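# Pull out the nearest yellow rod and turn it

## Task

Take the yellow rod closest to the right arm, draw it outward to its full extent, rotate it by 90 degrees until its figures are lying flat, and leave the robot with no contact on that rod at the end.

## Robot and tools

Robot: two six-joint arms, left_arm and right_arm, each ending in a two-finger gripper with a wrist camera (cam_left_wrist, cam_right_wrist, both 672x504 fisheye). The left arm sits on the +y side; the names do not match image sides. A camera cable resting on the rod counts as that arm touching it.

Frames: the scene frame has its origin at table-top height midway between the nominal bases, +x out over the table, +z up. Hand positions, orientations and wrist-camera poses in results are given in each arm's own base frame. Calibrated bases in the scene frame: left_arm at (-0.028, +0.289, +0.027) m, right_arm at (-0.040, -0.349, +0.007) m, both nearly unrotated. Printed hand poses may be a few centimetres off, more at long reach. The gripper's fingers point along its +z and open along its y; end_effector_position is the point between the pads, roughly 1 cm short of the tips.

Joint order (used in every row and every per-joint list): wrist pitch (joint4), shoulder (joint2), wrist yaw (joint5), wrist roll (joint6), elbow (joint3), waist (joint1). Stated ranges in rad: waist -2.618 to 3.054, shoulder 0.000 to 3.142, elbow 0.000 to 3.142, wrist pitch -1.571 to 1.571, wrist yaw -1.571 to 1.571, wrist roll -2.094 to 2.094. True ends may differ by up to 0.059 rad.

A row is one flat list of 14 numbers, each in [-1, 1], covering both arms: left_arm's six joints in the order above plus its opening, then right_arm's six plus its opening. Always send all 14, even when one arm stays still. Joint numbers are offsets, not poses: scaled so 1.0 = 2.224 rad for waist, shoulder, elbow and 8.485 rad for the three wrist joints, counted from the Joint targets shown at the start of the action (not from the previous row). Sending the same offset again moves further. Send 0 to hold a joint's targets. The opening number is absolute: +1 fully open, -1 closed; intermediate values aim for that grip_measured reading. A 0 there is a real command, so to keep a gripper unchanged resend its current value.

execute_actions(actions, cameras): actions is a list of actions; each action is a list of up to 15 rows, one per 1/30 s step, the last row held to fill 15 steps. An action asking a joint more than 0.059 rad beyond its range is rejected for both arms; a malformed action, or a failing first action, rejects the whole call. An empty list just reports state. cameras picks images: omitted/null/["all"] for all, [] for none.

move(target, speed, blend, opening_speed, blocking, cameras): target is one 14-number row, or a list of up to 15 such rows, laid out and scaled as above; every row's offsets count from the same current Joint targets. Joints travel in step, so the hand follows a curve and nothing is avoided. speed is the top rad/s of the joint with farthest to go, 0.01 to 12.57, default 0.5 (one value or one per target). blend in rad rounds corners of a list. opening_speed (0.2 or more, scale units per second) makes the fingers change gradually; use a low value to close gently. blocking=false returns after about 0.5 s while the move continues. The result adds a 'move:' line: done, off_target (resting more than 0.035 rad from target), moving, held or fault, plus limits=held if steps were withheld. Neither done nor off_target says anything about contact.

wait(seconds 0 to 10): lets time pass while commands are held; a running move keeps going. stop(): brakes a running move, needing some room. zoom_image(camera, region=[x0,y0,x1,y1] pixels, at most 504x504) enlarges part of that camera's latest image. read_manual(section) returns only licence text. finished_scene(scene) ends the current scene with its number; irreversible, so call it only once the rod is fully out, turned, and released.

Results: Joint positions (rad, then finger-pad gap in m, 0.094 when open), Joint velocities ('within noise' when still), Joint targets (the base for your next offsets), Tool commands, grip_measured (on the opening scale, may read up to ~2.7 mm wide when empty), joint torques (positive toward larger angle; numbers 2, 5 and 6 wrap at ±28 N m), step readings, and images. 'joint sent to its limit' means a joint was clipped at its end. 'joint command not followed' means a clearance check changed or withheld targets. MOTOR HOT appears at 75 °C; at 90 °C that arm folds and idles; at 100 °C it goes limp.

Motion notes: joint speed is capped, so big offsets may span several actions, and a tiny turn may not start. Targets are kept within 0.339 rad (big joints) or 2.2 rad (wrist) of the measured angle, and pulled back if they would put the hand more than 200 mm away. The gripper squeezes around 50 to 64 N per pad once commanded about 0.05 below first-touch reading. To release, command an opening well above grip_measured.

Avoid: dropping or flinging the rod, releasing it while it moves, fast contact, pushing far past a contact point (a target beyond contact presses harder), letting the two arms hit or grip each other, long stretched holds or pushes that heat motors, and anything falling. To end a push, command targets back past the current Joint positions.

Each tool is called after "Call:" by a JSON object that holds its "fn" and its "kwargs".

## Session

Call:
{"fn": "execute_actions", "kwargs": {"actions": []}}

Scene clock: 0.00 s.
left_arm: end_effector_position=(+0.4007, +0.0076, +0.1253) grip_measured=+1.000 end_effector_quat_wxyz=(+0.625, -0.028, +0.778, +0.057) | right_arm: end_effector_position=(+0.3999, -0.0295, +0.1148) grip_measured=+1.000 end_effector_quat_wxyz=(+0.608, +0.063, +0.791, -0.024)
Joint names: [wrist pitch, shoulder, wrist yaw, wrist roll, elbow, waist]
Joint positions: left_arm=[0.966 1.539 -0.191 0.014 0.356 -0.068 0.094] | right_arm=[0.914 1.54 0.071 0.059 0.363 -0.045 0.094]
Joint velocities: within noise
Joint torques (N m): no reading
Heat: left arm: 47 °C; right arm: 43 °C.
Joint targets: left_arm=[0.959 1.536 -0.192 0.014 0.359 -0.068] | right_arm=[0.904 1.537 0.071 0.060 0.366 -0.045]
Tool commands: left_gripper/opening=+1.0 right_gripper/opening=+1.0

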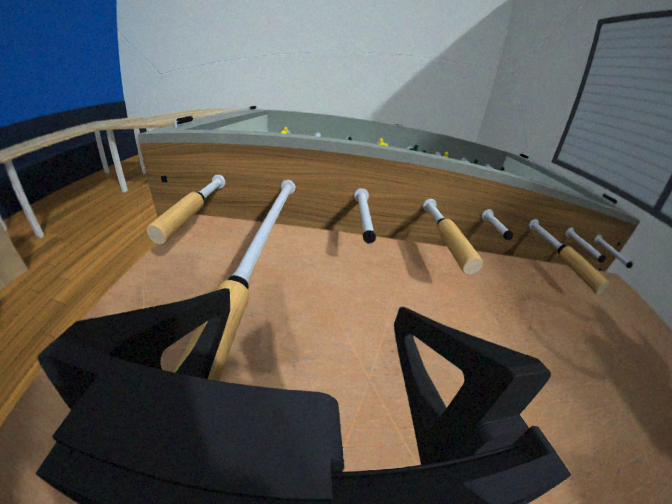

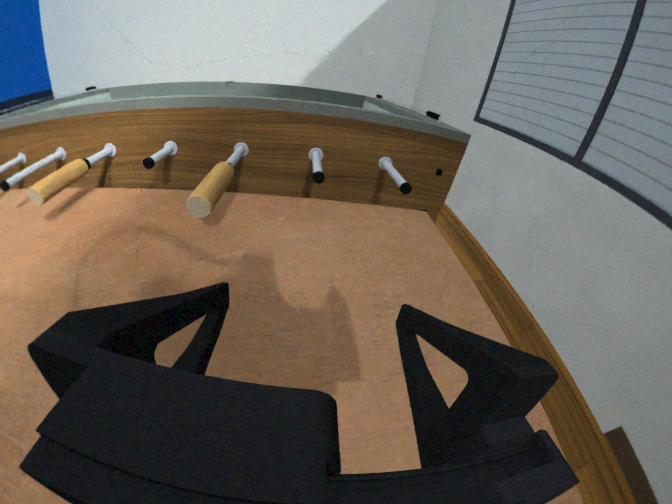

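Call:
{"fn": "zoom_image", "kwargs": {"camera": "cam_right_wrist", "region": [0, 70, 480, 230]}}

Call:
{"fn": "zoom_image", "kwargs": {"camera": "cam_left_wrist", "region": [240, 90, 640, 290]}}

Scaled by 1.050 from the camera's 672x504 image, which has a finer 960x720 frame.

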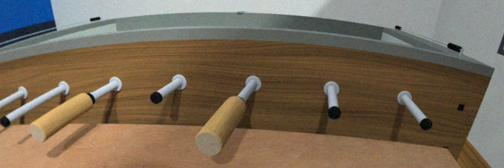

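Scaled by 1.260 from the camera's 672x504 image, which has a finer 960x720 frame.

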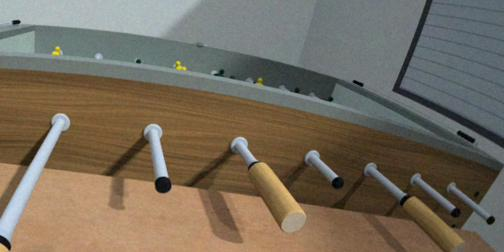

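Call:
{"fn": "move", "kwargs": {"target": [0,0,0,0,0,0,1,0.0672,0.3620,0.0293,-0.00707,0.2257,0.1551,1], "speed": 0.8}}

Scene clock: 85.87 s.
left_arm: end_effector_position=(+0.4007, +0.0076, +0.1253) grip_measured=+1.000 end_effector_quat_wxyz=(+0.625, -0.028, +0.778, +0.057) | right_arm: end_effector_position=(+0.5164, +0.1025, +0.0647) grip_measured=+1.000 end_effector_quat_wxyz=(+0.696, +0.004, +0.718, -0.009)
Joint names: [wrist pitch, shoulder, wrist yaw, wrist roll, elbow, waist]
Joint positions: left_arm=[0.966 1.539 -0.191 0.014 0.356 -0.068 0.094] | right_arm=[1.442 2.326 0.318 0.004 0.851 0.3 0.094]
Joint velocities: within noise
Joint torques (N m): left_arm=[1.83 -6.37 -0.05 0.01 5.38 -0.05] | right_arm=[2.01 -7.88 0.01 -0.03 5.08 0.01]
Heat: left arm: 46 °C; right arm: 44 °C.
Joint targets: left_arm=[0.959 1.536 -0.192 0.014 0.359 -0.068] | right_arm=[1.474 2.342 0.320 0.000 0.868 0.300]
move: done
camera_calibration:
cam_right_wrist: T_world_to_cam=[[-0.0613144, -0.980661, 0.18586, 0.110798], [-0.429998, -0.142092, -0.891578, 0.326982], [0.900746, -0.134586, -0.41297, -0.306789], [0, 0, 0, 1]] pos_world=[0.423734, 0.113828, 0.144242]

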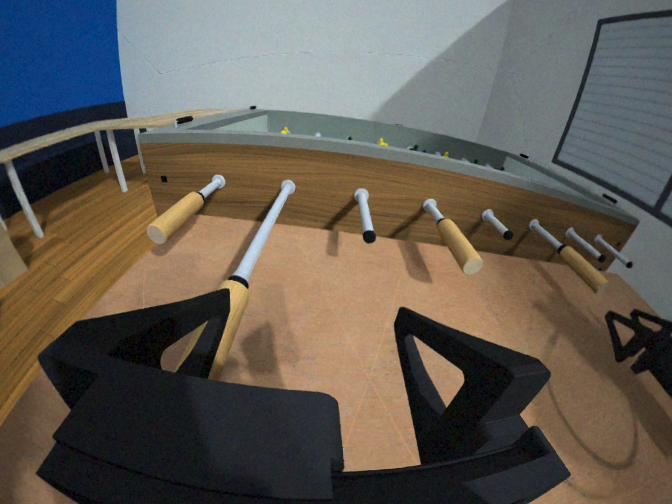

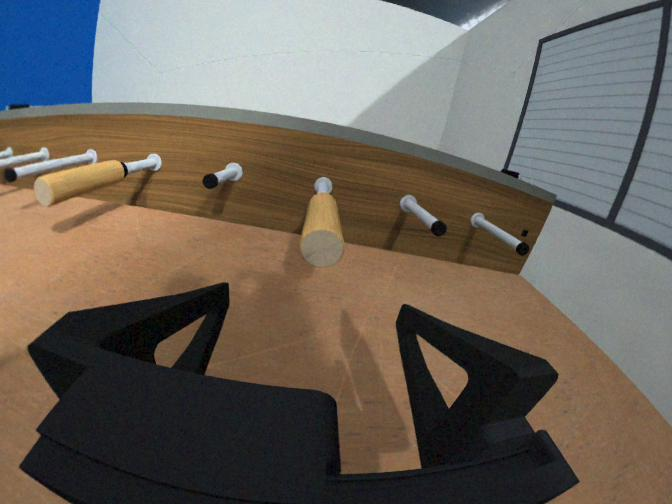

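Call:
{"fn": "move", "kwargs": {"target": [0,0,0,0,0,0,1,-0.0217,-0.0337,-0.0031,0.185,0.0130,-0.0070,0.06], "speed": 1.2, "cameras": ["cam_right_wrist"]}}

Scene clock: 128.57 s.
left_arm: end_effector_position=(+0.4007, +0.0076, +0.1253) grip_measured=+1.000 end_effector_quat_wxyz=(+0.625, -0.028, +0.778, +0.057) | right_arm: end_effector_position=(+0.5232, +0.1041, +0.0568) grip_measured=+0.062 end_effector_quat_wxyz=(+0.482, +0.519, +0.535, +0.461)
Joint names: [wrist pitch, shoulder, wrist yaw, wrist roll, elbow, waist]
Joint positions: left_arm=[0.966 1.539 -0.191 0.014 0.356 -0.068 0.094] | right_arm=[1.296 2.29 0.298 1.567 0.878 0.293 0.05]
Joint velocities: within noise
Joint torques (N m): left_arm=[1.84 -6.34 -0.04 0.02 5.35 -0.08] | right_arm=[1.67 -11.14 0.02 0.02 5.53 -0.73]
Heat: left arm: 45 °C; right arm: 49 °C.
Joint targets: left_arm=[0.959 1.536 -0.192 0.014 0.359 -0.068] | right_arm=[1.290 2.267 0.293 1.570 0.897 0.284]
move: done
camera_calibration:
cam_right_wrist: T_world_to_cam=[[-0.158477, -0.21471, -0.963735, 0.150734], [-0.409737, 0.902358, -0.133659, 0.160649], [0.898332, 0.373696, -0.230978, -0.377986], [0, 0, 0, 1]] pos_world=[0.429268, 0.0286524, 0.0794332]
Images, in order (width x height): cam_right_wrist 672x504.

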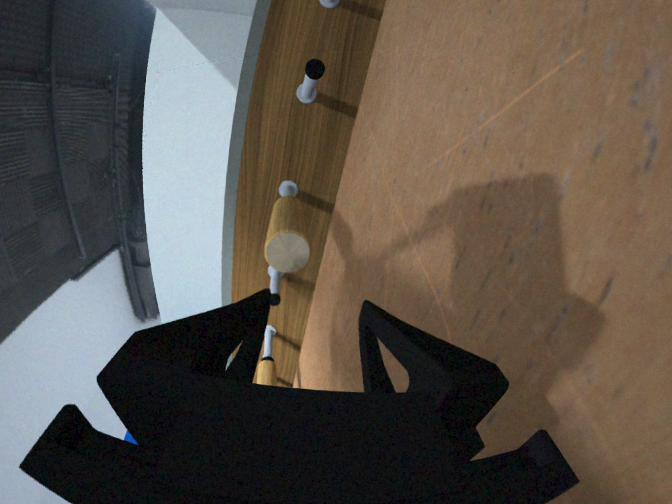

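Call:
{"fn": "move", "kwargs": {"target": [0,0,0,0,0,0,1,-0.01945,0.0045,-0.0034,0,0.0789,-0.0135,0.06], "speed": 0.5, "cameras": ["cam_right_wrist"]}}

Scene clock: 151.13 s.
left_arm: end_effector_position=(+0.4007, +0.0076, +0.1253) grip_measured=+1.000 end_effector_quat_wxyz=(+0.625, -0.028, +0.778, +0.057) | right_arm: end_effector_position=(+0.5652, +0.1036, +0.0830) grip_measured=+0.062 end_effector_quat_wxyz=(+0.485, +0.517, +0.527, +0.469)
Joint names: [wrist pitch, shoulder, wrist yaw, wrist roll, elbow, waist]
Joint positions: left_arm=[0.966 1.539 -0.191 0.014 0.356 -0.068 0.094] | right_arm=[1.14 2.29 0.268 1.569 1.056 0.262 0.05]
Joint velocities: within noise
Joint torques (N m): left_arm=[1.85 -6.37 -0.05 0 5.31 -0.05] | right_arm=[1.6 -11.14 -0.01 0.01 6.22 -0.64]
Heat: left arm: 45 °C; right arm: 46 °C.
Joint targets: left_arm=[0.959 1.536 -0.192 0.014 0.359 -0.068] | right_arm=[1.125 2.277 0.264 1.570 1.072 0.255]
move: done
camera_calibration:
cam_right_wrist: T_world_to_cam=[[-0.13911, -0.203097, -0.969226, 0.170794], [-0.405617, 0.904559, -0.13133, 0.179074], [0.903395, 0.374865, -0.208213, -0.414372], [0, 0, 0, 1]] pos_world=[0.470736, 0.028038, 0.102778]
Images, in order (width x height): cam_right_wrist 672x504.

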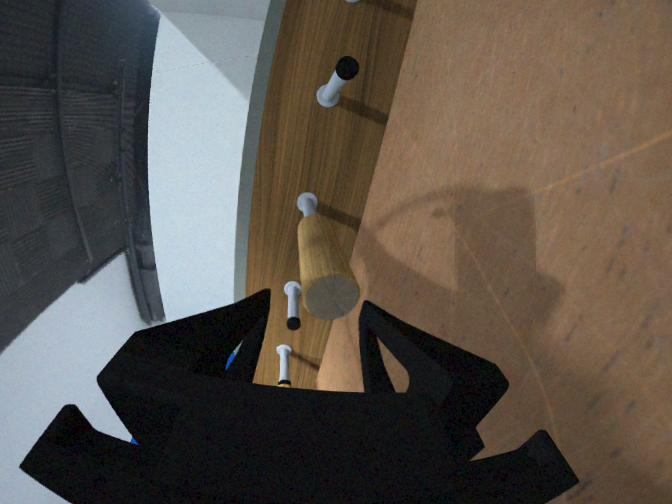

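Call:
{"fn": "move", "kwargs": {"target": [[0,0,0,0,0,0,1,0.0015,0.0175,-0.0004,0,0.0117,-0.0018,0.06],[0,0,0,0,0,0,1,-0.01744,0.0764,-0.0038,0,0.1430,-0.0151,0.06]], "speed": 0.4, "cameras": ["cam_right_wrist"]}}

Scene clock: 169.90 s.
left_arm: end_effector_position=(+0.4007, +0.0076, +0.1253) grip_measured=+1.000 end_effector_quat_wxyz=(+0.625, -0.028, +0.778, +0.057) | right_arm: end_effector_position=(+0.6231, +0.1049, +0.0926) grip_measured=+0.062 end_effector_quat_wxyz=(+0.490, +0.513, +0.517, +0.479)
Joint names: [wrist pitch, shoulder, wrist yaw, wrist roll, elbow, waist]
Joint positions: left_arm=[0.966 1.539 -0.191 0.014 0.356 -0.068 0.094] | right_arm=[1.008 2.415 0.241 1.57 1.344 0.233 0.05]
Joint velocities: within noise
Joint torques (N m): left_arm=[1.84 -6.38 -0.05 0.01 5.35 -0.05] | right_arm=[1.46 -9.1 -0.03 0 9.32 -1.03]
Heat: left arm: 45 °C; right arm: 45 °C.
Joint targets: left_arm=[0.959 1.536 -0.192 0.014 0.359 -0.068] | right_arm=[0.977 2.447 0.232 1.570 1.391 0.221]
move: off_target (right_arm); right_arm: the elbow is farthest, 0.046 rad from its target
camera_calibration:
cam_right_wrist: T_world_to_cam=[[-0.110166, -0.192153, -0.975162, 0.169801], [-0.399674, 0.906877, -0.133545, 0.198907], [0.910013, 0.375035, -0.176706, -0.472176], [0, 0, 0, 1]] pos_world=[0.52789, 0.0293262, 0.10871]
Images, in order (width x height): cam_right_wrist 672x504.

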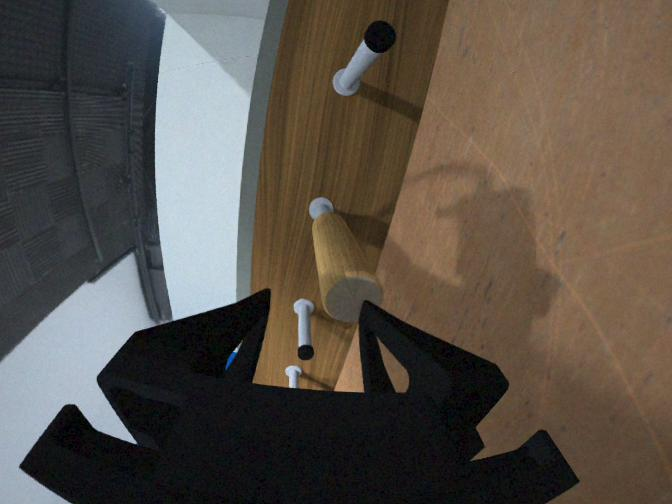

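Call:
{"fn": "move", "kwargs": {"target": [0,0,0,0,0,0,1,0.01025,-0.0373,0.0017,0,-0.0769,0.0070,0.06], "speed": 0.4, "cameras": ["cam_right_wrist"]}}

Scene clock: 185.27 s.
left_arm: end_effector_position=(+0.4007, +0.0076, +0.1253) grip_measured=+1.000 end_effector_quat_wxyz=(+0.625, -0.028, +0.778, +0.057) | right_arm: end_effector_position=(+0.6021, +0.1001, +0.0755) grip_measured=+0.062 end_effector_quat_wxyz=(+0.483, +0.519, +0.527, +0.468)
Joint names: [wrist pitch, shoulder, wrist yaw, wrist roll, elbow, waist]
Joint positions: left_arm=[0.966 1.539 -0.191 0.014 0.356 -0.068 0.094] | right_arm=[1.058 2.389 0.24 1.571 1.235 0.233 0.05]
Joint velocities: within noise
Joint torques (N m): left_arm=[1.83 -6.34 -0.04 0.02 5.34 -0.06] | right_arm=[1.8 -13.18 0.12 -0.01 4.26 0.35]
Heat: left arm: 44 °C; right arm: 46 °C.
Joint targets: left_arm=[0.959 1.536 -0.192 0.014 0.359 -0.068] | right_arm=[1.064 2.365 0.247 1.570 1.219 0.236]
move: done
camera_calibration:
cam_right_wrist: T_world_to_cam=[[-0.14288, -0.199264, -0.969474, 0.169883], [-0.404684, 0.905664, -0.126507, 0.195278], [0.903226, 0.374255, -0.21004, -0.447661], [0, 0, 0, 1]] pos_world=[0.507637, 0.024535, 0.095374]
Images, in order (width x height): cam_right_wrist 672x504.

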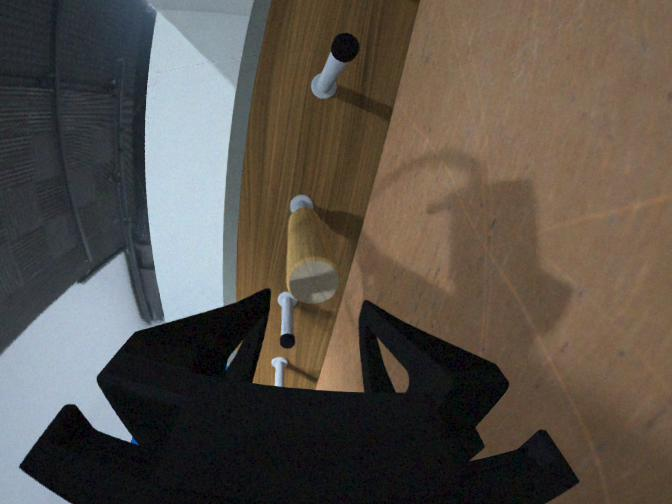

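Call:
{"fn": "move", "kwargs": {"target": [0,0,0,0,0,0,1,-0.0178,0.0547,-0.0022,0,0.1234,-0.0079,0.06], "speed": 0.4, "cameras": ["cam_right_wrist"]}}

Scene clock: 205.27 s.
left_arm: end_effector_position=(+0.4007, +0.0076, +0.1253) grip_measured=+1.000 end_effector_quat_wxyz=(+0.625, -0.028, +0.778, +0.057) | right_arm: end_effector_position=(+0.6239, +0.1077, +0.0959) grip_measured=+0.061 end_effector_quat_wxyz=(+0.501, +0.522, +0.506, +0.469)
Joint names: [wrist pitch, shoulder, wrist yaw, wrist roll, elbow, waist]
Joint positions: left_arm=[0.966 1.539 -0.191 0.014 0.356 -0.068 0.094] | right_arm=[0.994 2.417 0.301 1.571 1.363 0.253 0.05]
Joint velocities: within noise
Joint torques (N m): left_arm=[1.84 -6.35 -0.04 0 5.34 -0.06] | right_arm=[1.03 -6.32 -0.7 -0.01 16.02 -2.97]
Heat: left arm: 44 °C; right arm: 47 °C.
Joint targets: left_arm=[0.959 1.536 -0.192 0.014 0.359 -0.068] | right_arm=[0.913 2.486 0.228 1.570 1.494 0.219]
move: off_target (right_arm); right_arm: the elbow is farthest, 0.131 rad from its target
camera_calibration:
cam_right_wrist: T_world_to_cam=[[-0.114665, -0.189969, -0.975071, 0.176229], [-0.363076, 0.921653, -0.136865, 0.173144], [0.924677, 0.338331, -0.174655, -0.478785], [0, 0, 0, 1]] pos_world=[0.525794, 0.0358869, 0.111911]
Images, in order (width x height): cam_right_wrist 672x504.

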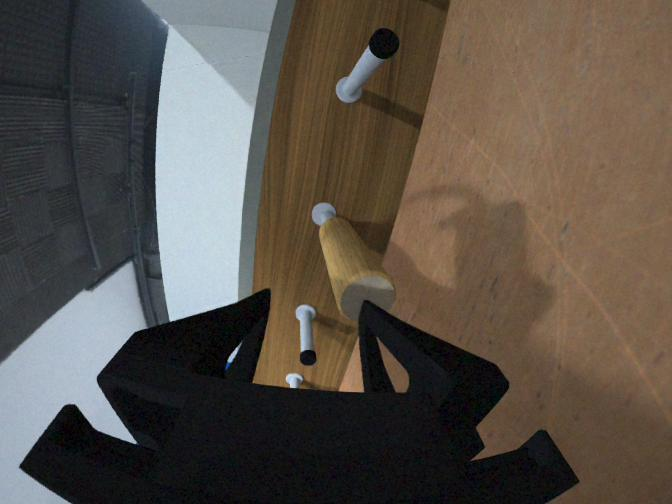

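Call:
{"fn": "move", "kwargs": {"target": [0,0,0,0,0,0,1,0.0178,-0.0547,0.0022,0,-0.1234,0.0079,0.06], "speed": 0.4, "cameras": ["cam_right_wrist"]}}

Call:
{"fn": "zoom_image", "kwargs": {"camera": "cam_right_wrist", "region": [200, 150, 452, 402]}}

Call:
{"fn": "execute_actions", "kwargs": {"actions": [[[0,0,0,0,0,0,1,-0.001,0.003,-0.0001,0,0.0068,-0.0004,0.06],[0,0,0,0,0,0,1,-0.002,0.006,-0.0002,0,0.0136,-0.0008,0.06],[0,0,0,0,0,0,1,-0.003,0.009,-0.0003,0,0.0204,-0.0012,0.06],[0,0,0,0,0,0,1,-0.004,0.012,-0.0004,0,0.0272,-0.0016,0.06],[0,0,0,0,0,0,1,-0.005,0.015,-0.0006,0,0.034,-0.002,0.06],[0,0,0,0,0,0,1,-0.006,0.018,-0.0007,0,0.041,-0.0024,0.06],[0,0,0,0,0,0,1,-0.007,0.021,-0.0008,0,0.048,-0.003,0.06]]], "cameras": ["cam_right_wrist"]}}

Scene clock: 258.80 s.
left_arm: end_effector_position=(+0.4007, +0.0076, +0.1253) grip_measured=+1.000 end_effector_quat_wxyz=(+0.625, -0.028, +0.778, +0.057) | right_arm: end_effector_position=(+0.6015, +0.1026, +0.0757) grip_measured=+0.061 end_effector_quat_wxyz=(+0.484, +0.520, +0.526, +0.468)
Joint names: [wrist pitch, shoulder, wrist yaw, wrist roll, elbow, waist]
Joint positions: left_arm=[0.966 1.539 -0.191 0.014 0.356 -0.068 0.094] | right_arm=[1.058 2.389 0.249 1.571 1.235 0.239 0.05]
Joint velocities: within noise
Joint torques (N m): left_arm=[1.84 -6.35 -0.05 0.01 5.33 -0.09] | right_arm=[1.79 -13.2 -0.01 -0.01 4.26 -0.23]
Heat: left arm: 44 °C; right arm: 43 °C.
Joint targets: left_arm=[0.959 1.536 -0.192 0.014 0.359 -0.068] | right_arm=[1.064 2.365 0.246 1.569 1.220 0.237]
move: done
camera_calibration:
cam_right_wrist: T_world_to_cam=[[-0.142824, -0.199682, -0.969396, 0.170497], [-0.402592, 0.90647, -0.127405, 0.191441], [0.904169, 0.372074, -0.209856, -0.448376], [0, 0, 0, 1]] pos_world=[0.506831, 0.0273391, 0.0955751]
Images, in order (width x height): cam_right_wrist 672x504.

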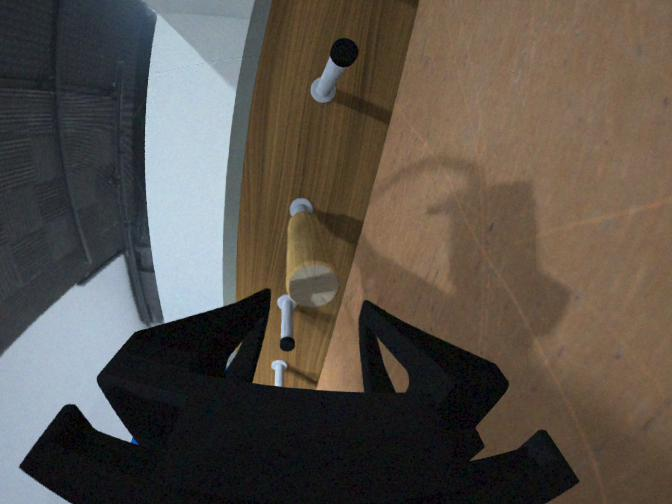

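Scaled by 2.000 from the camera's 672x504 image, which has a finer 960x720 frame.

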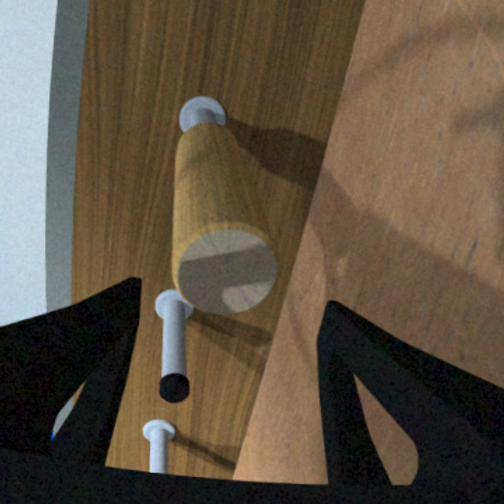

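Scene clock: 259.60 s.
left_arm: end_effector_position=(+0.4007, +0.0076, +0.1253) grip_measured=+1.000 end_effector_quat_wxyz=(+0.625, -0.028, +0.778, +0.057) | right_arm: end_effector_position=(+0.6164, +0.1074, +0.0967) grip_measured=+0.061 end_effector_quat_wxyz=(+0.489, +0.512, +0.517, +0.481)
Joint names: [wrist pitch, shoulder, wrist yaw, wrist roll, elbow, waist]
Joint positions: left_arm=[0.966 1.539 -0.191 0.014 0.356 -0.068 0.094] | right_arm=[1.02 2.39 0.243 1.572 1.31 0.239 0.05]
Joint velocities: within noise
Joint torques (N m): left_arm=[1.84 -6.34 -0.04 0.01 5.31 -0.09] | right_arm=[1.61 -9.72 0.02 -0.02 6.9 -0.83]
Heat: left arm: 44 °C; right arm: 43 °C.
Joint targets: left_arm=[0.959 1.536 -0.192 0.014 0.359 -0.068] | right_arm=[1.004 2.411 0.240 1.570 1.326 0.230]
Step readings (joint positions of left_arm | right_arm):
0: [0.966 1.539 -0.191 0.014 0.356 -0.068] | [1.058 2.389 0.249 1.571 1.235 0.239]
1: [0.966 1.539 -0.191 0.014 0.356 -0.068] | [1.058 2.389 0.249 1.571 1.235 0.239]
2: [0.966 1.539 -0.191 0.014 0.356 -0.068] | [1.058 2.389 0.249 1.571 1.235 0.239]
4: [0.966 1.539 -0.191 0.014 0.356 -0.068] | [1.055 2.389 0.249 1.571 1.238 0.239]
8: [0.966 1.539 -0.191 0.014 0.356 -0.068] | [1.030 2.390 0.246 1.572 1.280 0.239]
15: [0.966 1.539 -0.191 0.014 0.356 -0.068] | [1.023 2.390 0.243 1.572 1.310 0.239]
camera_calibration:
cam_right_wrist: T_world_to_cam=[[-0.10663, -0.191143, -0.975753, 0.171282], [-0.403789, 0.905107, -0.133177, 0.19724], [0.908617, 0.379798, -0.173693, -0.466304], [0, 0, 0, 1]] pos_world=[0.521599, 0.0313172, 0.112403]
Images, in order (width x height): cam_right_wrist 672x504.

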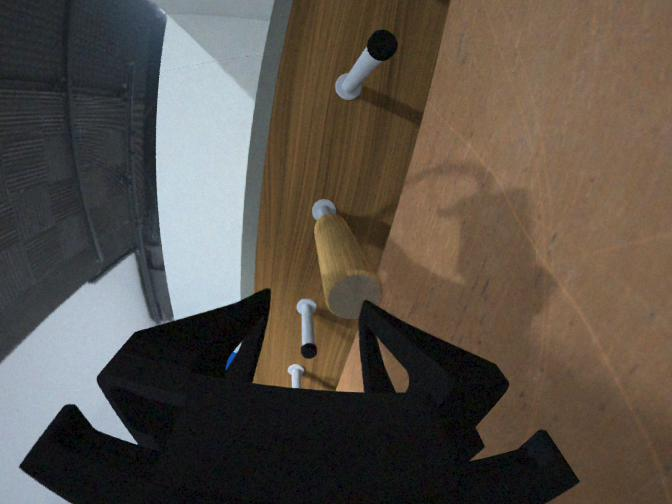

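Call:
{"fn": "execute_actions", "kwargs": {"actions": [[[0,0,0,0,0,0,1,0.0005,0.006,0,0,0,0,0.06],[0,0,0,0,0,0,1,0.001,0.012,0,0,0,0,0.06],[0,0,0,0,0,0,1,0.0015,0.018,0,0,0,0,0.06],[0,0,0,0,0,0,1,0.002,0.024,0,0,0,0,0.06]]], "cameras": ["cam_right_wrist"]}}

Scene clock: 273.30 s.
left_arm: end_effector_position=(+0.4007, +0.0076, +0.1253) grip_measured=+1.000 end_effector_quat_wxyz=(+0.625, -0.028, +0.778, +0.057) | right_arm: end_effector_position=(+0.6142, +0.1070, +0.0619) grip_measured=+0.061 end_effector_quat_wxyz=(+0.478, +0.521, +0.533, +0.464)
Joint names: [wrist pitch, shoulder, wrist yaw, wrist roll, elbow, waist]
Joint positions: left_arm=[0.966 1.539 -0.191 0.014 0.356 -0.068 0.094] | right_arm=[1.022 2.449 0.242 1.572 1.31 0.239 0.05]
Joint velocities: within noise
Joint torques (N m): left_arm=[1.84 -6.37 -0.03 0 5.37 -0.08] | right_arm=[1.72 -10.3 0.04 -0.01 6.64 -0.83]
Heat: left arm: 43 °C; right arm: 44 °C.
Joint targets: left_arm=[0.959 1.536 -0.192 0.014 0.359 -0.068] | right_arm=[1.022 2.465 0.240 1.570 1.326 0.230]
Step readings (joint positions of left_arm | right_arm):
0: [0.966 1.539 -0.191 0.014 0.356 -0.068] | [1.019 2.390 0.242 1.572 1.310 0.239]
1: [0.966 1.539 -0.191 0.014 0.356 -0.068] | [1.019 2.391 0.242 1.572 1.310 0.239]
2: [0.966 1.539 -0.191 0.014 0.356 -0.068] | [1.020 2.393 0.242 1.572 1.310 0.239]
4: [0.966 1.539 -0.191 0.014 0.356 -0.068] | [1.026 2.405 0.242 1.572 1.310 0.239]
8: [0.966 1.539 -0.191 0.014 0.356 -0.068] | [1.025 2.441 0.242 1.572 1.310 0.239]
15: [0.966 1.539 -0.191 0.014 0.356 -0.068] | [1.022 2.449 0.242 1.572 1.310 0.239]
camera_calibration:
cam_right_wrist: T_world_to_cam=[[-0.159376, -0.204078, -0.965894, 0.170158], [-0.411455, 0.903103, -0.122919, 0.196324], [0.897388, 0.377831, -0.227902, -0.459753], [0, 0, 0, 1]] pos_world=[0.520474, 0.0311341, 0.0837083]
Images, in order (width x height): cam_right_wrist 672x504.

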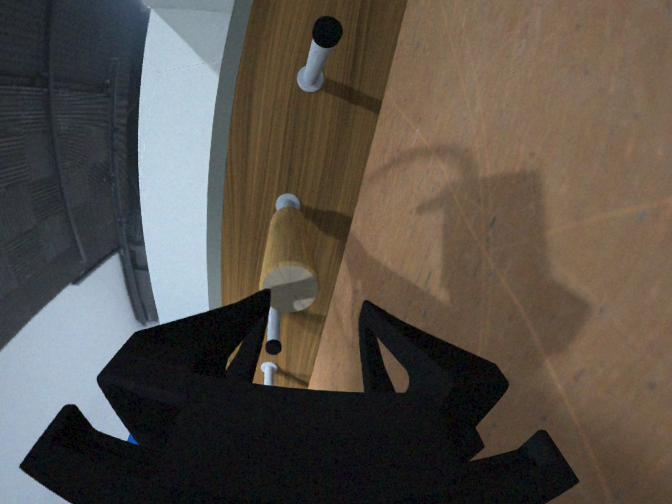

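Call:
{"fn": "move", "kwargs": {"target": [[0,0,0,0,0,0,1,0.0029,0.0054,0,0,0.0054,0,0.06],[0,0,0,0,0,0,1,-0.0193,0.0630,-0.0031,0,0.1531,-0.0148,0.06]], "speed": [0.2,0.5], "cameras": ["cam_right_wrist"]}}

Scene clock: 299.63 s.
left_arm: end_effector_position=(+0.4007, +0.0076, +0.1253) grip_measured=+1.000 end_effector_quat_wxyz=(+0.625, -0.028, +0.778, +0.057) | right_arm: end_effector_position=(+0.6742, +0.0951, +0.0730) grip_measured=+0.061 end_effector_quat_wxyz=(+0.486, +0.525, +0.513, +0.475)
Joint names: [wrist pitch, shoulder, wrist yaw, wrist roll, elbow, waist]
Joint positions: left_arm=[0.966 1.539 -0.191 0.014 0.356 -0.068 0.094] | right_arm=[0.873 2.591 0.216 1.588 1.64 0.195 0.05]
Joint velocities: within noise
Joint torques (N m): left_arm=[1.84 -6.38 -0.05 0.01 5.31 -0.06] | right_arm=[1.6 -11.84 0.04 -0.2 8.27 -0.01]
Heat: left arm: 43 °C; right arm: 45 °C.
Joint targets: left_arm=[0.959 1.536 -0.192 0.014 0.359 -0.068] | right_arm=[0.858 2.605 0.214 1.570 1.667 0.197]
move: done
camera_calibration:
cam_right_wrist: T_world_to_cam=[[-0.127754, -0.174635, -0.97631, 0.164742], [-0.388644, 0.914467, -0.112717, 0.21592], [0.912488, 0.365037, -0.184698, -0.518598], [0, 0, 0, 1]] pos_world=[0.578177, 0.0206252, 0.0893933]
Images, in order (width x height): cam_right_wrist 672x504.

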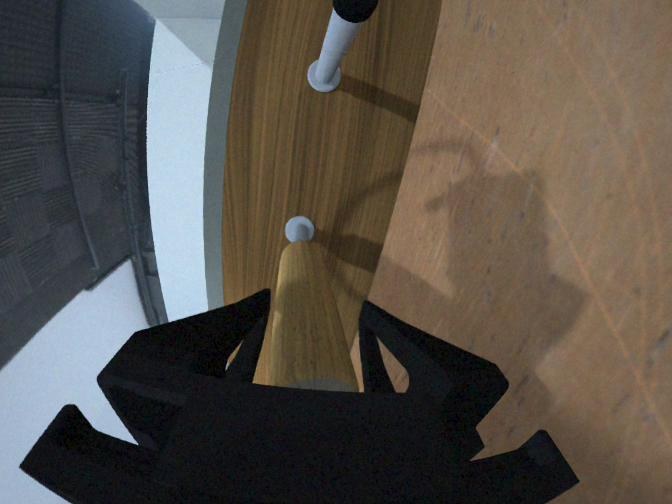

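Call:
{"fn": "move", "kwargs": {"target": [[0,0,0,0,0,0,1,0,0,0.0016,0,0,0.009,0.06],[0,0,0,0,0,0,1,0,0,0.0016,0,0,0.009,-0.7]], "speed": 0.3, "opening_speed": 0.8, "cameras": ["cam_right_wrist"]}}

Scene clock: 319.47 s.
left_arm: end_effector_position=(+0.4007, +0.0076, +0.1253) grip_measured=+1.000 end_effector_quat_wxyz=(+0.625, -0.028, +0.778, +0.057) | right_arm: end_effector_position=(+0.6735, +0.1056, +0.0778) grip_measured=-0.286 end_effector_quat_wxyz=(+0.486, +0.518, +0.511, +0.483)
Joint names: [wrist pitch, shoulder, wrist yaw, wrist roll, elbow, waist]
Joint positions: left_arm=[0.966 1.539 -0.191 0.014 0.356 -0.068 0.094] | right_arm=[0.885 2.591 0.22 1.588 1.645 0.211 0.034]
Joint velocities: within noise
Joint torques (N m): left_arm=[1.84 -6.37 -0.05 0.01 5.31 -0.06] | right_arm=[1.51 -11.85 0.12 -0.2 7.91 0.54]
Heat: left arm: 43 °C; right arm: 45 °C.
Joint targets: left_arm=[0.959 1.536 -0.192 0.014 0.359 -0.068] | right_arm=[0.858 2.605 0.227 1.570 1.667 0.217]
move: done
camera_calibration:
cam_right_wrist: T_world_to_cam=[[-0.110249, -0.173148, -0.978706, 0.159417], [-0.397952, 0.910022, -0.116168, 0.213618], [0.910758, 0.37667, -0.169233, -0.522203], [0, 0, 0, 1]] pos_world=[0.578186, 0.0299041, 0.0924638]
Images, in order (width x height): cam_right_wrist 672x504.

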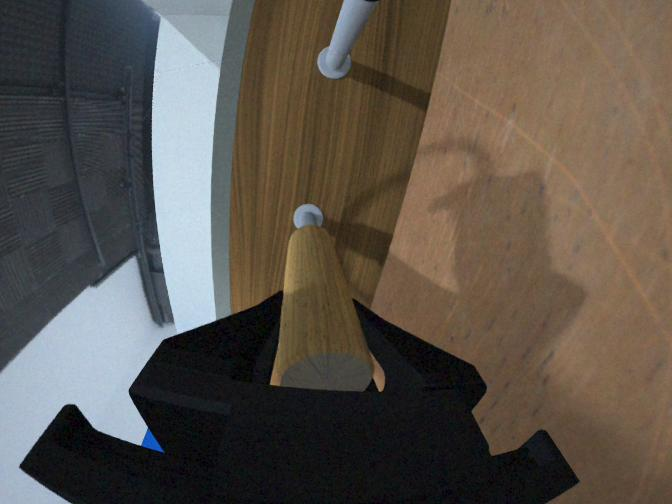

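Call:
{"fn": "move", "kwargs": {"target": [0,0,0,0,0,0,1,0.0095,0.0171,0.0086,-0.1850,0.0103,0.0059,-0.7], "speed": 1.2}}

Call:
{"fn": "zoom_image", "kwargs": {"camera": "cam_left_wrist", "region": [400, 110, 600, 240]}}

Scene clock: 330.63 s.
left_arm: end_effector_position=(+0.4007, +0.0076, +0.1253) grip_measured=+1.000 end_effector_quat_wxyz=(+0.625, -0.028, +0.778, +0.057) | right_arm: end_effector_position=(+0.6728, +0.0975, +0.0707) grip_measured=-0.294 end_effector_quat_wxyz=(+0.690, +0.035, +0.722, -0.029)
Joint names: [wrist pitch, shoulder, wrist yaw, wrist roll, elbow, waist]
Joint positions: left_arm=[0.966 1.539 -0.191 0.014 0.356 -0.068 0.094] | right_arm=[0.919 2.623 0.312 0.021 1.657 0.223 0.033]
Joint velocities: within noise
Joint torques (N m): left_arm=[1.84 -6.37 -0.04 0 5.34 -0.06] | right_arm=[1.9 -11.4 -0.07 -0.25 8.68 0.64]
Heat: left arm: 43 °C; right arm: 45 °C.
Joint targets: left_arm=[0.959 1.536 -0.192 0.014 0.359 -0.068] | right_arm=[0.938 2.643 0.300 0.000 1.690 0.230]
move: done
camera_calibration:
cam_right_wrist: T_world_to_cam=[[-0.129188, -0.976255, 0.173887, 0.160522], [-0.44975, -0.098598, -0.887695, 0.407655], [0.883762, -0.192885, -0.426333, -0.427801], [0, 0, 0, 1]] pos_world=[0.582155, 0.114388, 0.151575]

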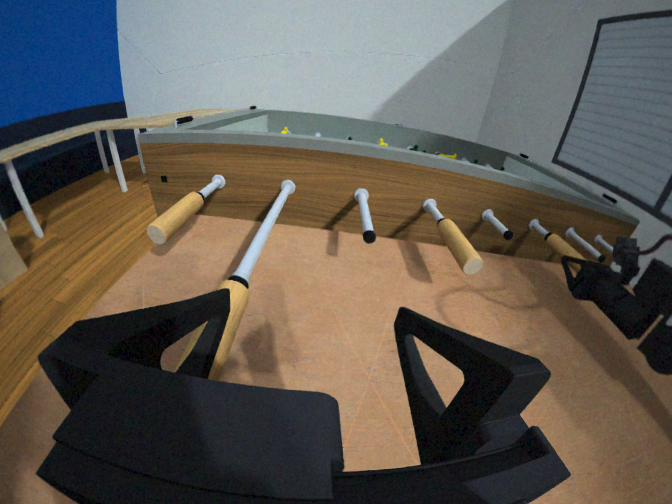

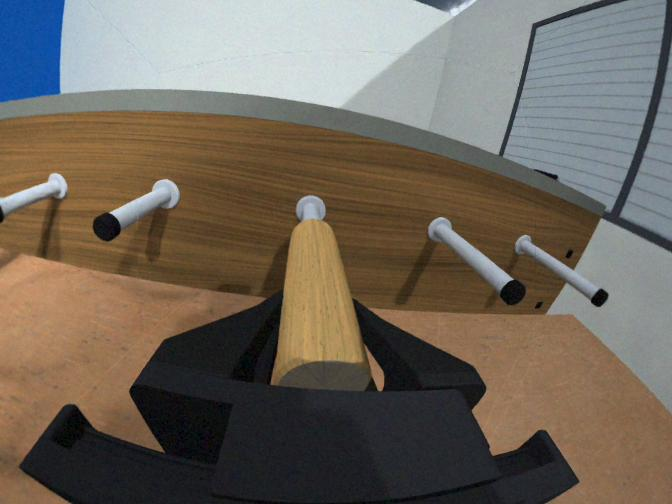

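Scaled by 2.520 from the camera's 672x504 image, which has a finer 960x720 frame.

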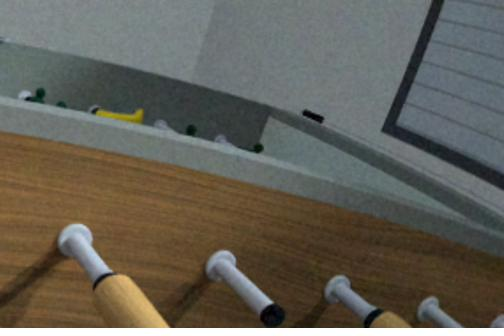

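Call:
{"fn": "move", "kwargs": {"target": [[0,0,0,0,0,0,1,0.01155,-0.1237,0.00536,0,-0.2073,0.0162,-0.7],[0,0,0,0,0,0,1,0.0185,-0.2230,0.0118,0,-0.3705,0.0405,-0.7]], "speed": 0.5, "blend": 0.05, "cameras": ["cam_right_wrist"]}}

Scene clock: 360.80 s.
left_arm: end_effector_position=(+0.4007, +0.0076, +0.1253) grip_measured=+1.000 end_effector_quat_wxyz=(+0.625, -0.028, +0.778, +0.057) | right_arm: end_effector_position=(+0.5181, +0.0987, +0.0637) grip_measured=-0.303 end_effector_quat_wxyz=(+0.630, +0.008, +0.775, -0.051)
Joint names: [wrist pitch, shoulder, wrist yaw, wrist roll, elbow, waist]
Joint positions: left_arm=[0.966 1.539 -0.191 0.014 0.356 -0.068 0.094] | right_arm=[1.078 2.179 0.4 0.018 0.879 0.318 0.033]
Joint velocities: within noise
Joint torques (N m): left_arm=[1.84 -6.3 -0.05 0.01 5.35 -0.06] | right_arm=[1.86 -11.67 0.1 -0.2 3.64 0.2]
Heat: left arm: 42 °C; right arm: 48 °C.
Joint targets: left_arm=[0.959 1.536 -0.192 0.014 0.359 -0.068] | right_arm=[1.095 2.147 0.400 0.000 0.865 0.320]
move: done
camera_calibration:
cam_right_wrist: T_world_to_cam=[[-0.0863064, -0.964215, 0.250681, 0.114634], [-0.587724, -0.153897, -0.79429, 0.40305], [0.804445, -0.215884, -0.553409, -0.242384], [0, 0, 0, 1]] pos_world=[0.44176, 0.120233, 0.157265]
Images, in order (width x height): cam_right_wrist 672x504.

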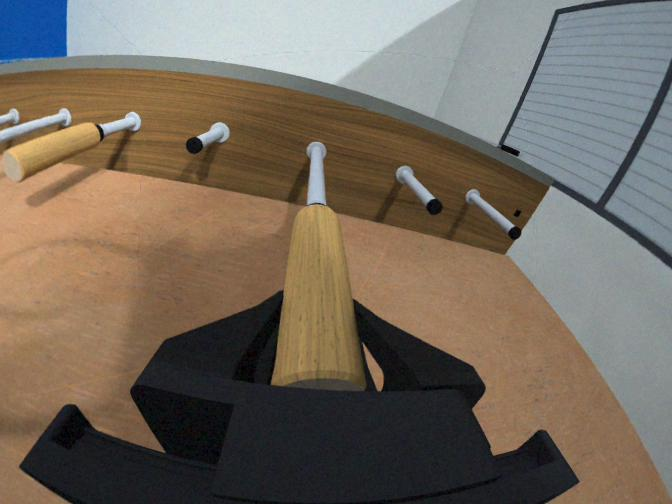

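Call:
{"fn": "move", "kwargs": {"target": [0,0,0,0,0,0,1,0.0027,-0.0849,0.0087,0,-0.1203,0.0331,-0.7], "speed": 0.4, "cameras": ["cam_right_wrist"]}}

Scene clock: 369.30 s.
left_arm: end_effector_position=(+0.4007, +0.0076, +0.1253) grip_measured=+1.000 end_effector_quat_wxyz=(+0.625, -0.028, +0.778, +0.057) | right_arm: end_effector_position=(+0.4871, +0.1014, +0.0683) grip_measured=-0.308 end_effector_quat_wxyz=(+0.614, -0.011, +0.788, -0.050)
Joint names: [wrist pitch, shoulder, wrist yaw, wrist roll, elbow, waist]
Joint positions: left_arm=[0.966 1.539 -0.191 0.014 0.356 -0.068 0.094] | right_arm=[1.046 2.065 0.397 0.009 0.755 0.342 0.033]
Joint velocities: within noise
Joint torques (N m): left_arm=[1.84 -6.37 -0.06 0 5.29 -0.03] | right_arm=[2.36 -17.13 0.95 -0.09 -7.23 4.66]
Heat: left arm: 42 °C; right arm: 48 °C.
Joint targets: left_arm=[0.959 1.536 -0.192 0.014 0.359 -0.068] | right_arm=[1.118 1.958 0.474 0.000 0.598 0.394]
move: off_target (right_arm); right_arm: the elbow is farthest, 0.157 rad from its target
camera_calibration:
cam_right_wrist: T_world_to_cam=[[-0.0470638, -0.960392, 0.274648, 0.0922457], [-0.615293, -0.188726, -0.765374, 0.403718], [0.786893, -0.20501, -0.58204, -0.204957], [0, 0, 0, 1]] pos_world=[0.414025, 0.122766, 0.164367]
Images, in order (width x height): cam_right_wrist 672x504.

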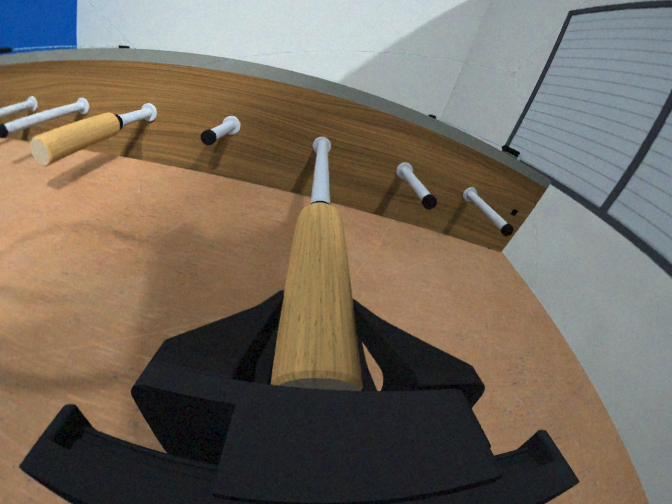

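Call:
{"fn": "move", "kwargs": {"target": [0,0,0,0,0,0,1,-0.0077,0.0391,-0.0091,0,0.0661,-0.0234,-0.7], "speed": 0.4, "cameras": ["cam_right_wrist"]}}

Call:
{"fn": "zoom_image", "kwargs": {"camera": "cam_right_wrist", "region": [220, 100, 420, 420]}}

Scene clock: 383.23 s.
left_arm: end_effector_position=(+0.4007, +0.0076, +0.1253) grip_measured=+1.000 end_effector_quat_wxyz=(+0.625, -0.028, +0.778, +0.057) | right_arm: end_effector_position=(+0.4902, +0.1012, +0.0664) grip_measured=-0.308 end_effector_quat_wxyz=(+0.608, -0.013, +0.793, -0.049)
Joint names: [wrist pitch, shoulder, wrist yaw, wrist roll, elbow, waist]
Joint positions: left_arm=[0.966 1.539 -0.191 0.014 0.356 -0.068 0.094] | right_arm=[1.013 2.065 0.386 0.01 0.771 0.336 0.033]
Joint velocities: within noise
Joint torques (N m): left_arm=[1.84 -6.38 -0.05 0 5.34 -0.09] | right_arm=[2.07 -9.88 0.23 -0.11 2.74 0.53]
Heat: left arm: 42 °C; right arm: 48 °C.
Joint targets: left_arm=[0.959 1.536 -0.192 0.014 0.359 -0.068] | right_arm=[1.053 2.045 0.397 0.000 0.745 0.342]
move: off_target (right_arm); right_arm: the wrist pitch is farthest, 0.040 rad from its target
camera_calibration:
cam_right_wrist: T_world_to_cam=[[-0.0387986, -0.960087, 0.276999, 0.0884843], [-0.62699, -0.192456, -0.75488, 0.409622], [0.77806, -0.202964, -0.594498, -0.203582], [0, 0, 0, 1]] pos_world=[0.418661, 0.122467, 0.163677]
Images, in order (width x height): cam_right_wrist 672x504.

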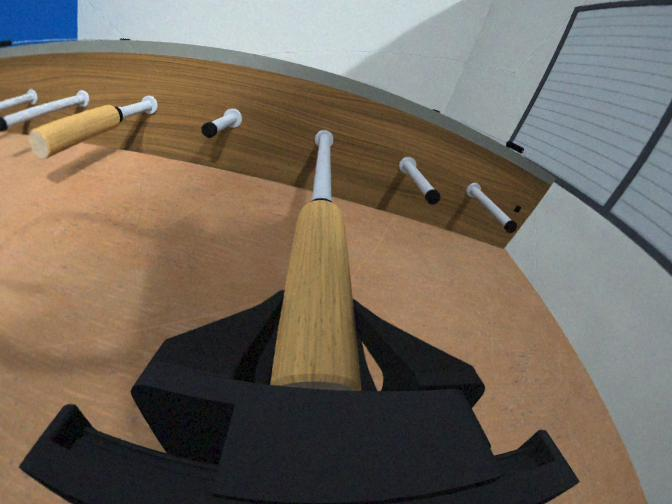

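Scaled by 1.575 from the camera's 672x504 image, which has a finer 960x720 frame.

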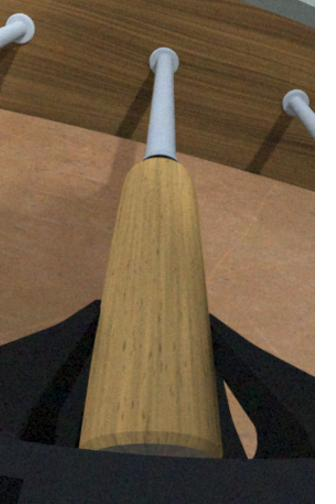

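Call:
{"fn": "move", "kwargs": {"target": [[0,0,0,0,0,0,1,0,-0.010,0.001,0,-0.018,0.004,-0.7],[0,0,0,0,0,0,1,0,-0.010,0.001,0,-0.018,0.004,0.2],[0,0,0,0,0,0,1,0.0144,-0.0854,0.0174,0,-0.1506,0.0544,0.2]], "speed": [0.3,0.5,0.5], "opening_speed": 1.5}}

Call:
{"fn": "zoom_image", "kwargs": {"camera": "cam_left_wrist", "region": [400, 110, 600, 240]}}

Scene clock: 392.70 s.
left_arm: end_effector_position=(+0.4007, +0.0076, +0.1253) grip_measured=+1.000 end_effector_quat_wxyz=(+0.625, -0.028, +0.778, +0.057) | right_arm: end_effector_position=(+0.4009, +0.0951, +0.0729) grip_measured=+0.198 end_effector_quat_wxyz=(+0.613, -0.016, +0.786, -0.077)
Joint names: [wrist pitch, shoulder, wrist yaw, wrist roll, elbow, waist]
Joint positions: left_arm=[0.966 1.539 -0.191 0.014 0.356 -0.068 0.094] | right_arm=[1.169 1.873 0.542 0.002 0.423 0.455 0.056]
Joint velocities: within noise
Joint torques (N m): left_arm=[1.83 -6.41 -0.04 0.01 5.35 -0.03] | right_arm=[1.75 -7.34 0.11 -0.02 2.88 0.69]
Heat: left arm: 42 °C; right arm: 48 °C.
Joint targets: left_arm=[0.959 1.536 -0.192 0.014 0.359 -0.068] | right_arm=[1.175 1.855 0.544 0.000 0.410 0.463]
move: done; target 2's new numbers were sent with right_arm's elbow 0.065 rad from that target
camera_calibration:
cam_right_wrist: T_world_to_cam=[[-0.0708293, -0.94434, 0.321257, 0.0854972], [-0.620377, -0.210494, -0.755529, 0.356573], [0.781099, -0.252814, -0.570938, -0.129687], [0, 0, 0, 1]] pos_world=[0.328564, 0.123008, 0.167892]

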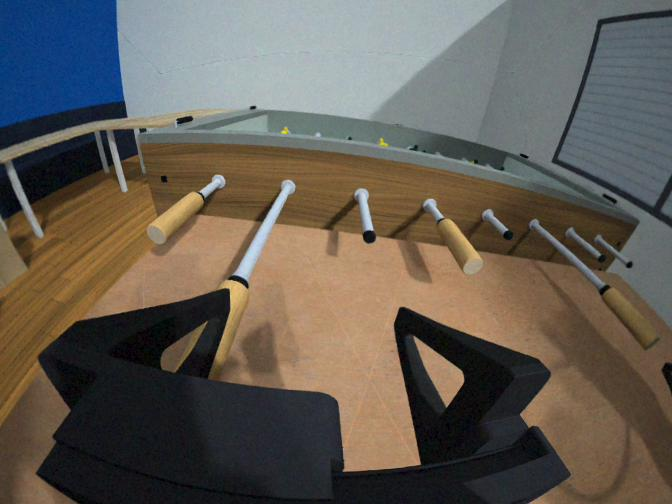

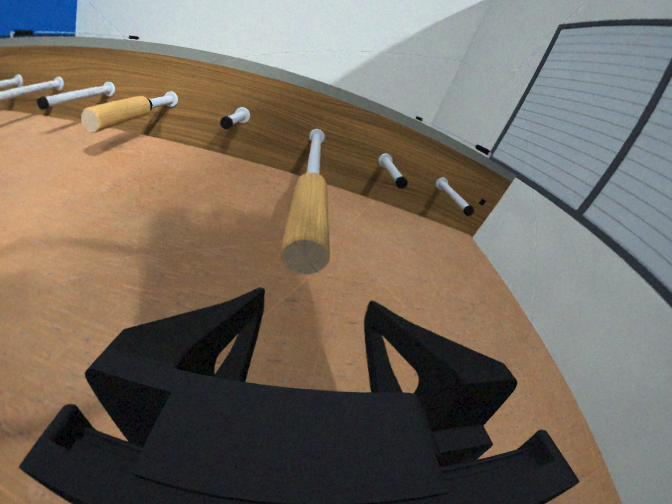

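Scaled by 2.520 from the camera's 672x504 image, which has a finer 960x720 frame.

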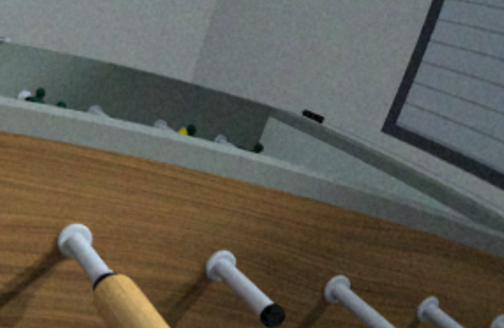

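Call:
{"fn": "finished_scene", "kwargs": {"scene": 1}}

The scene is finished: the task was done.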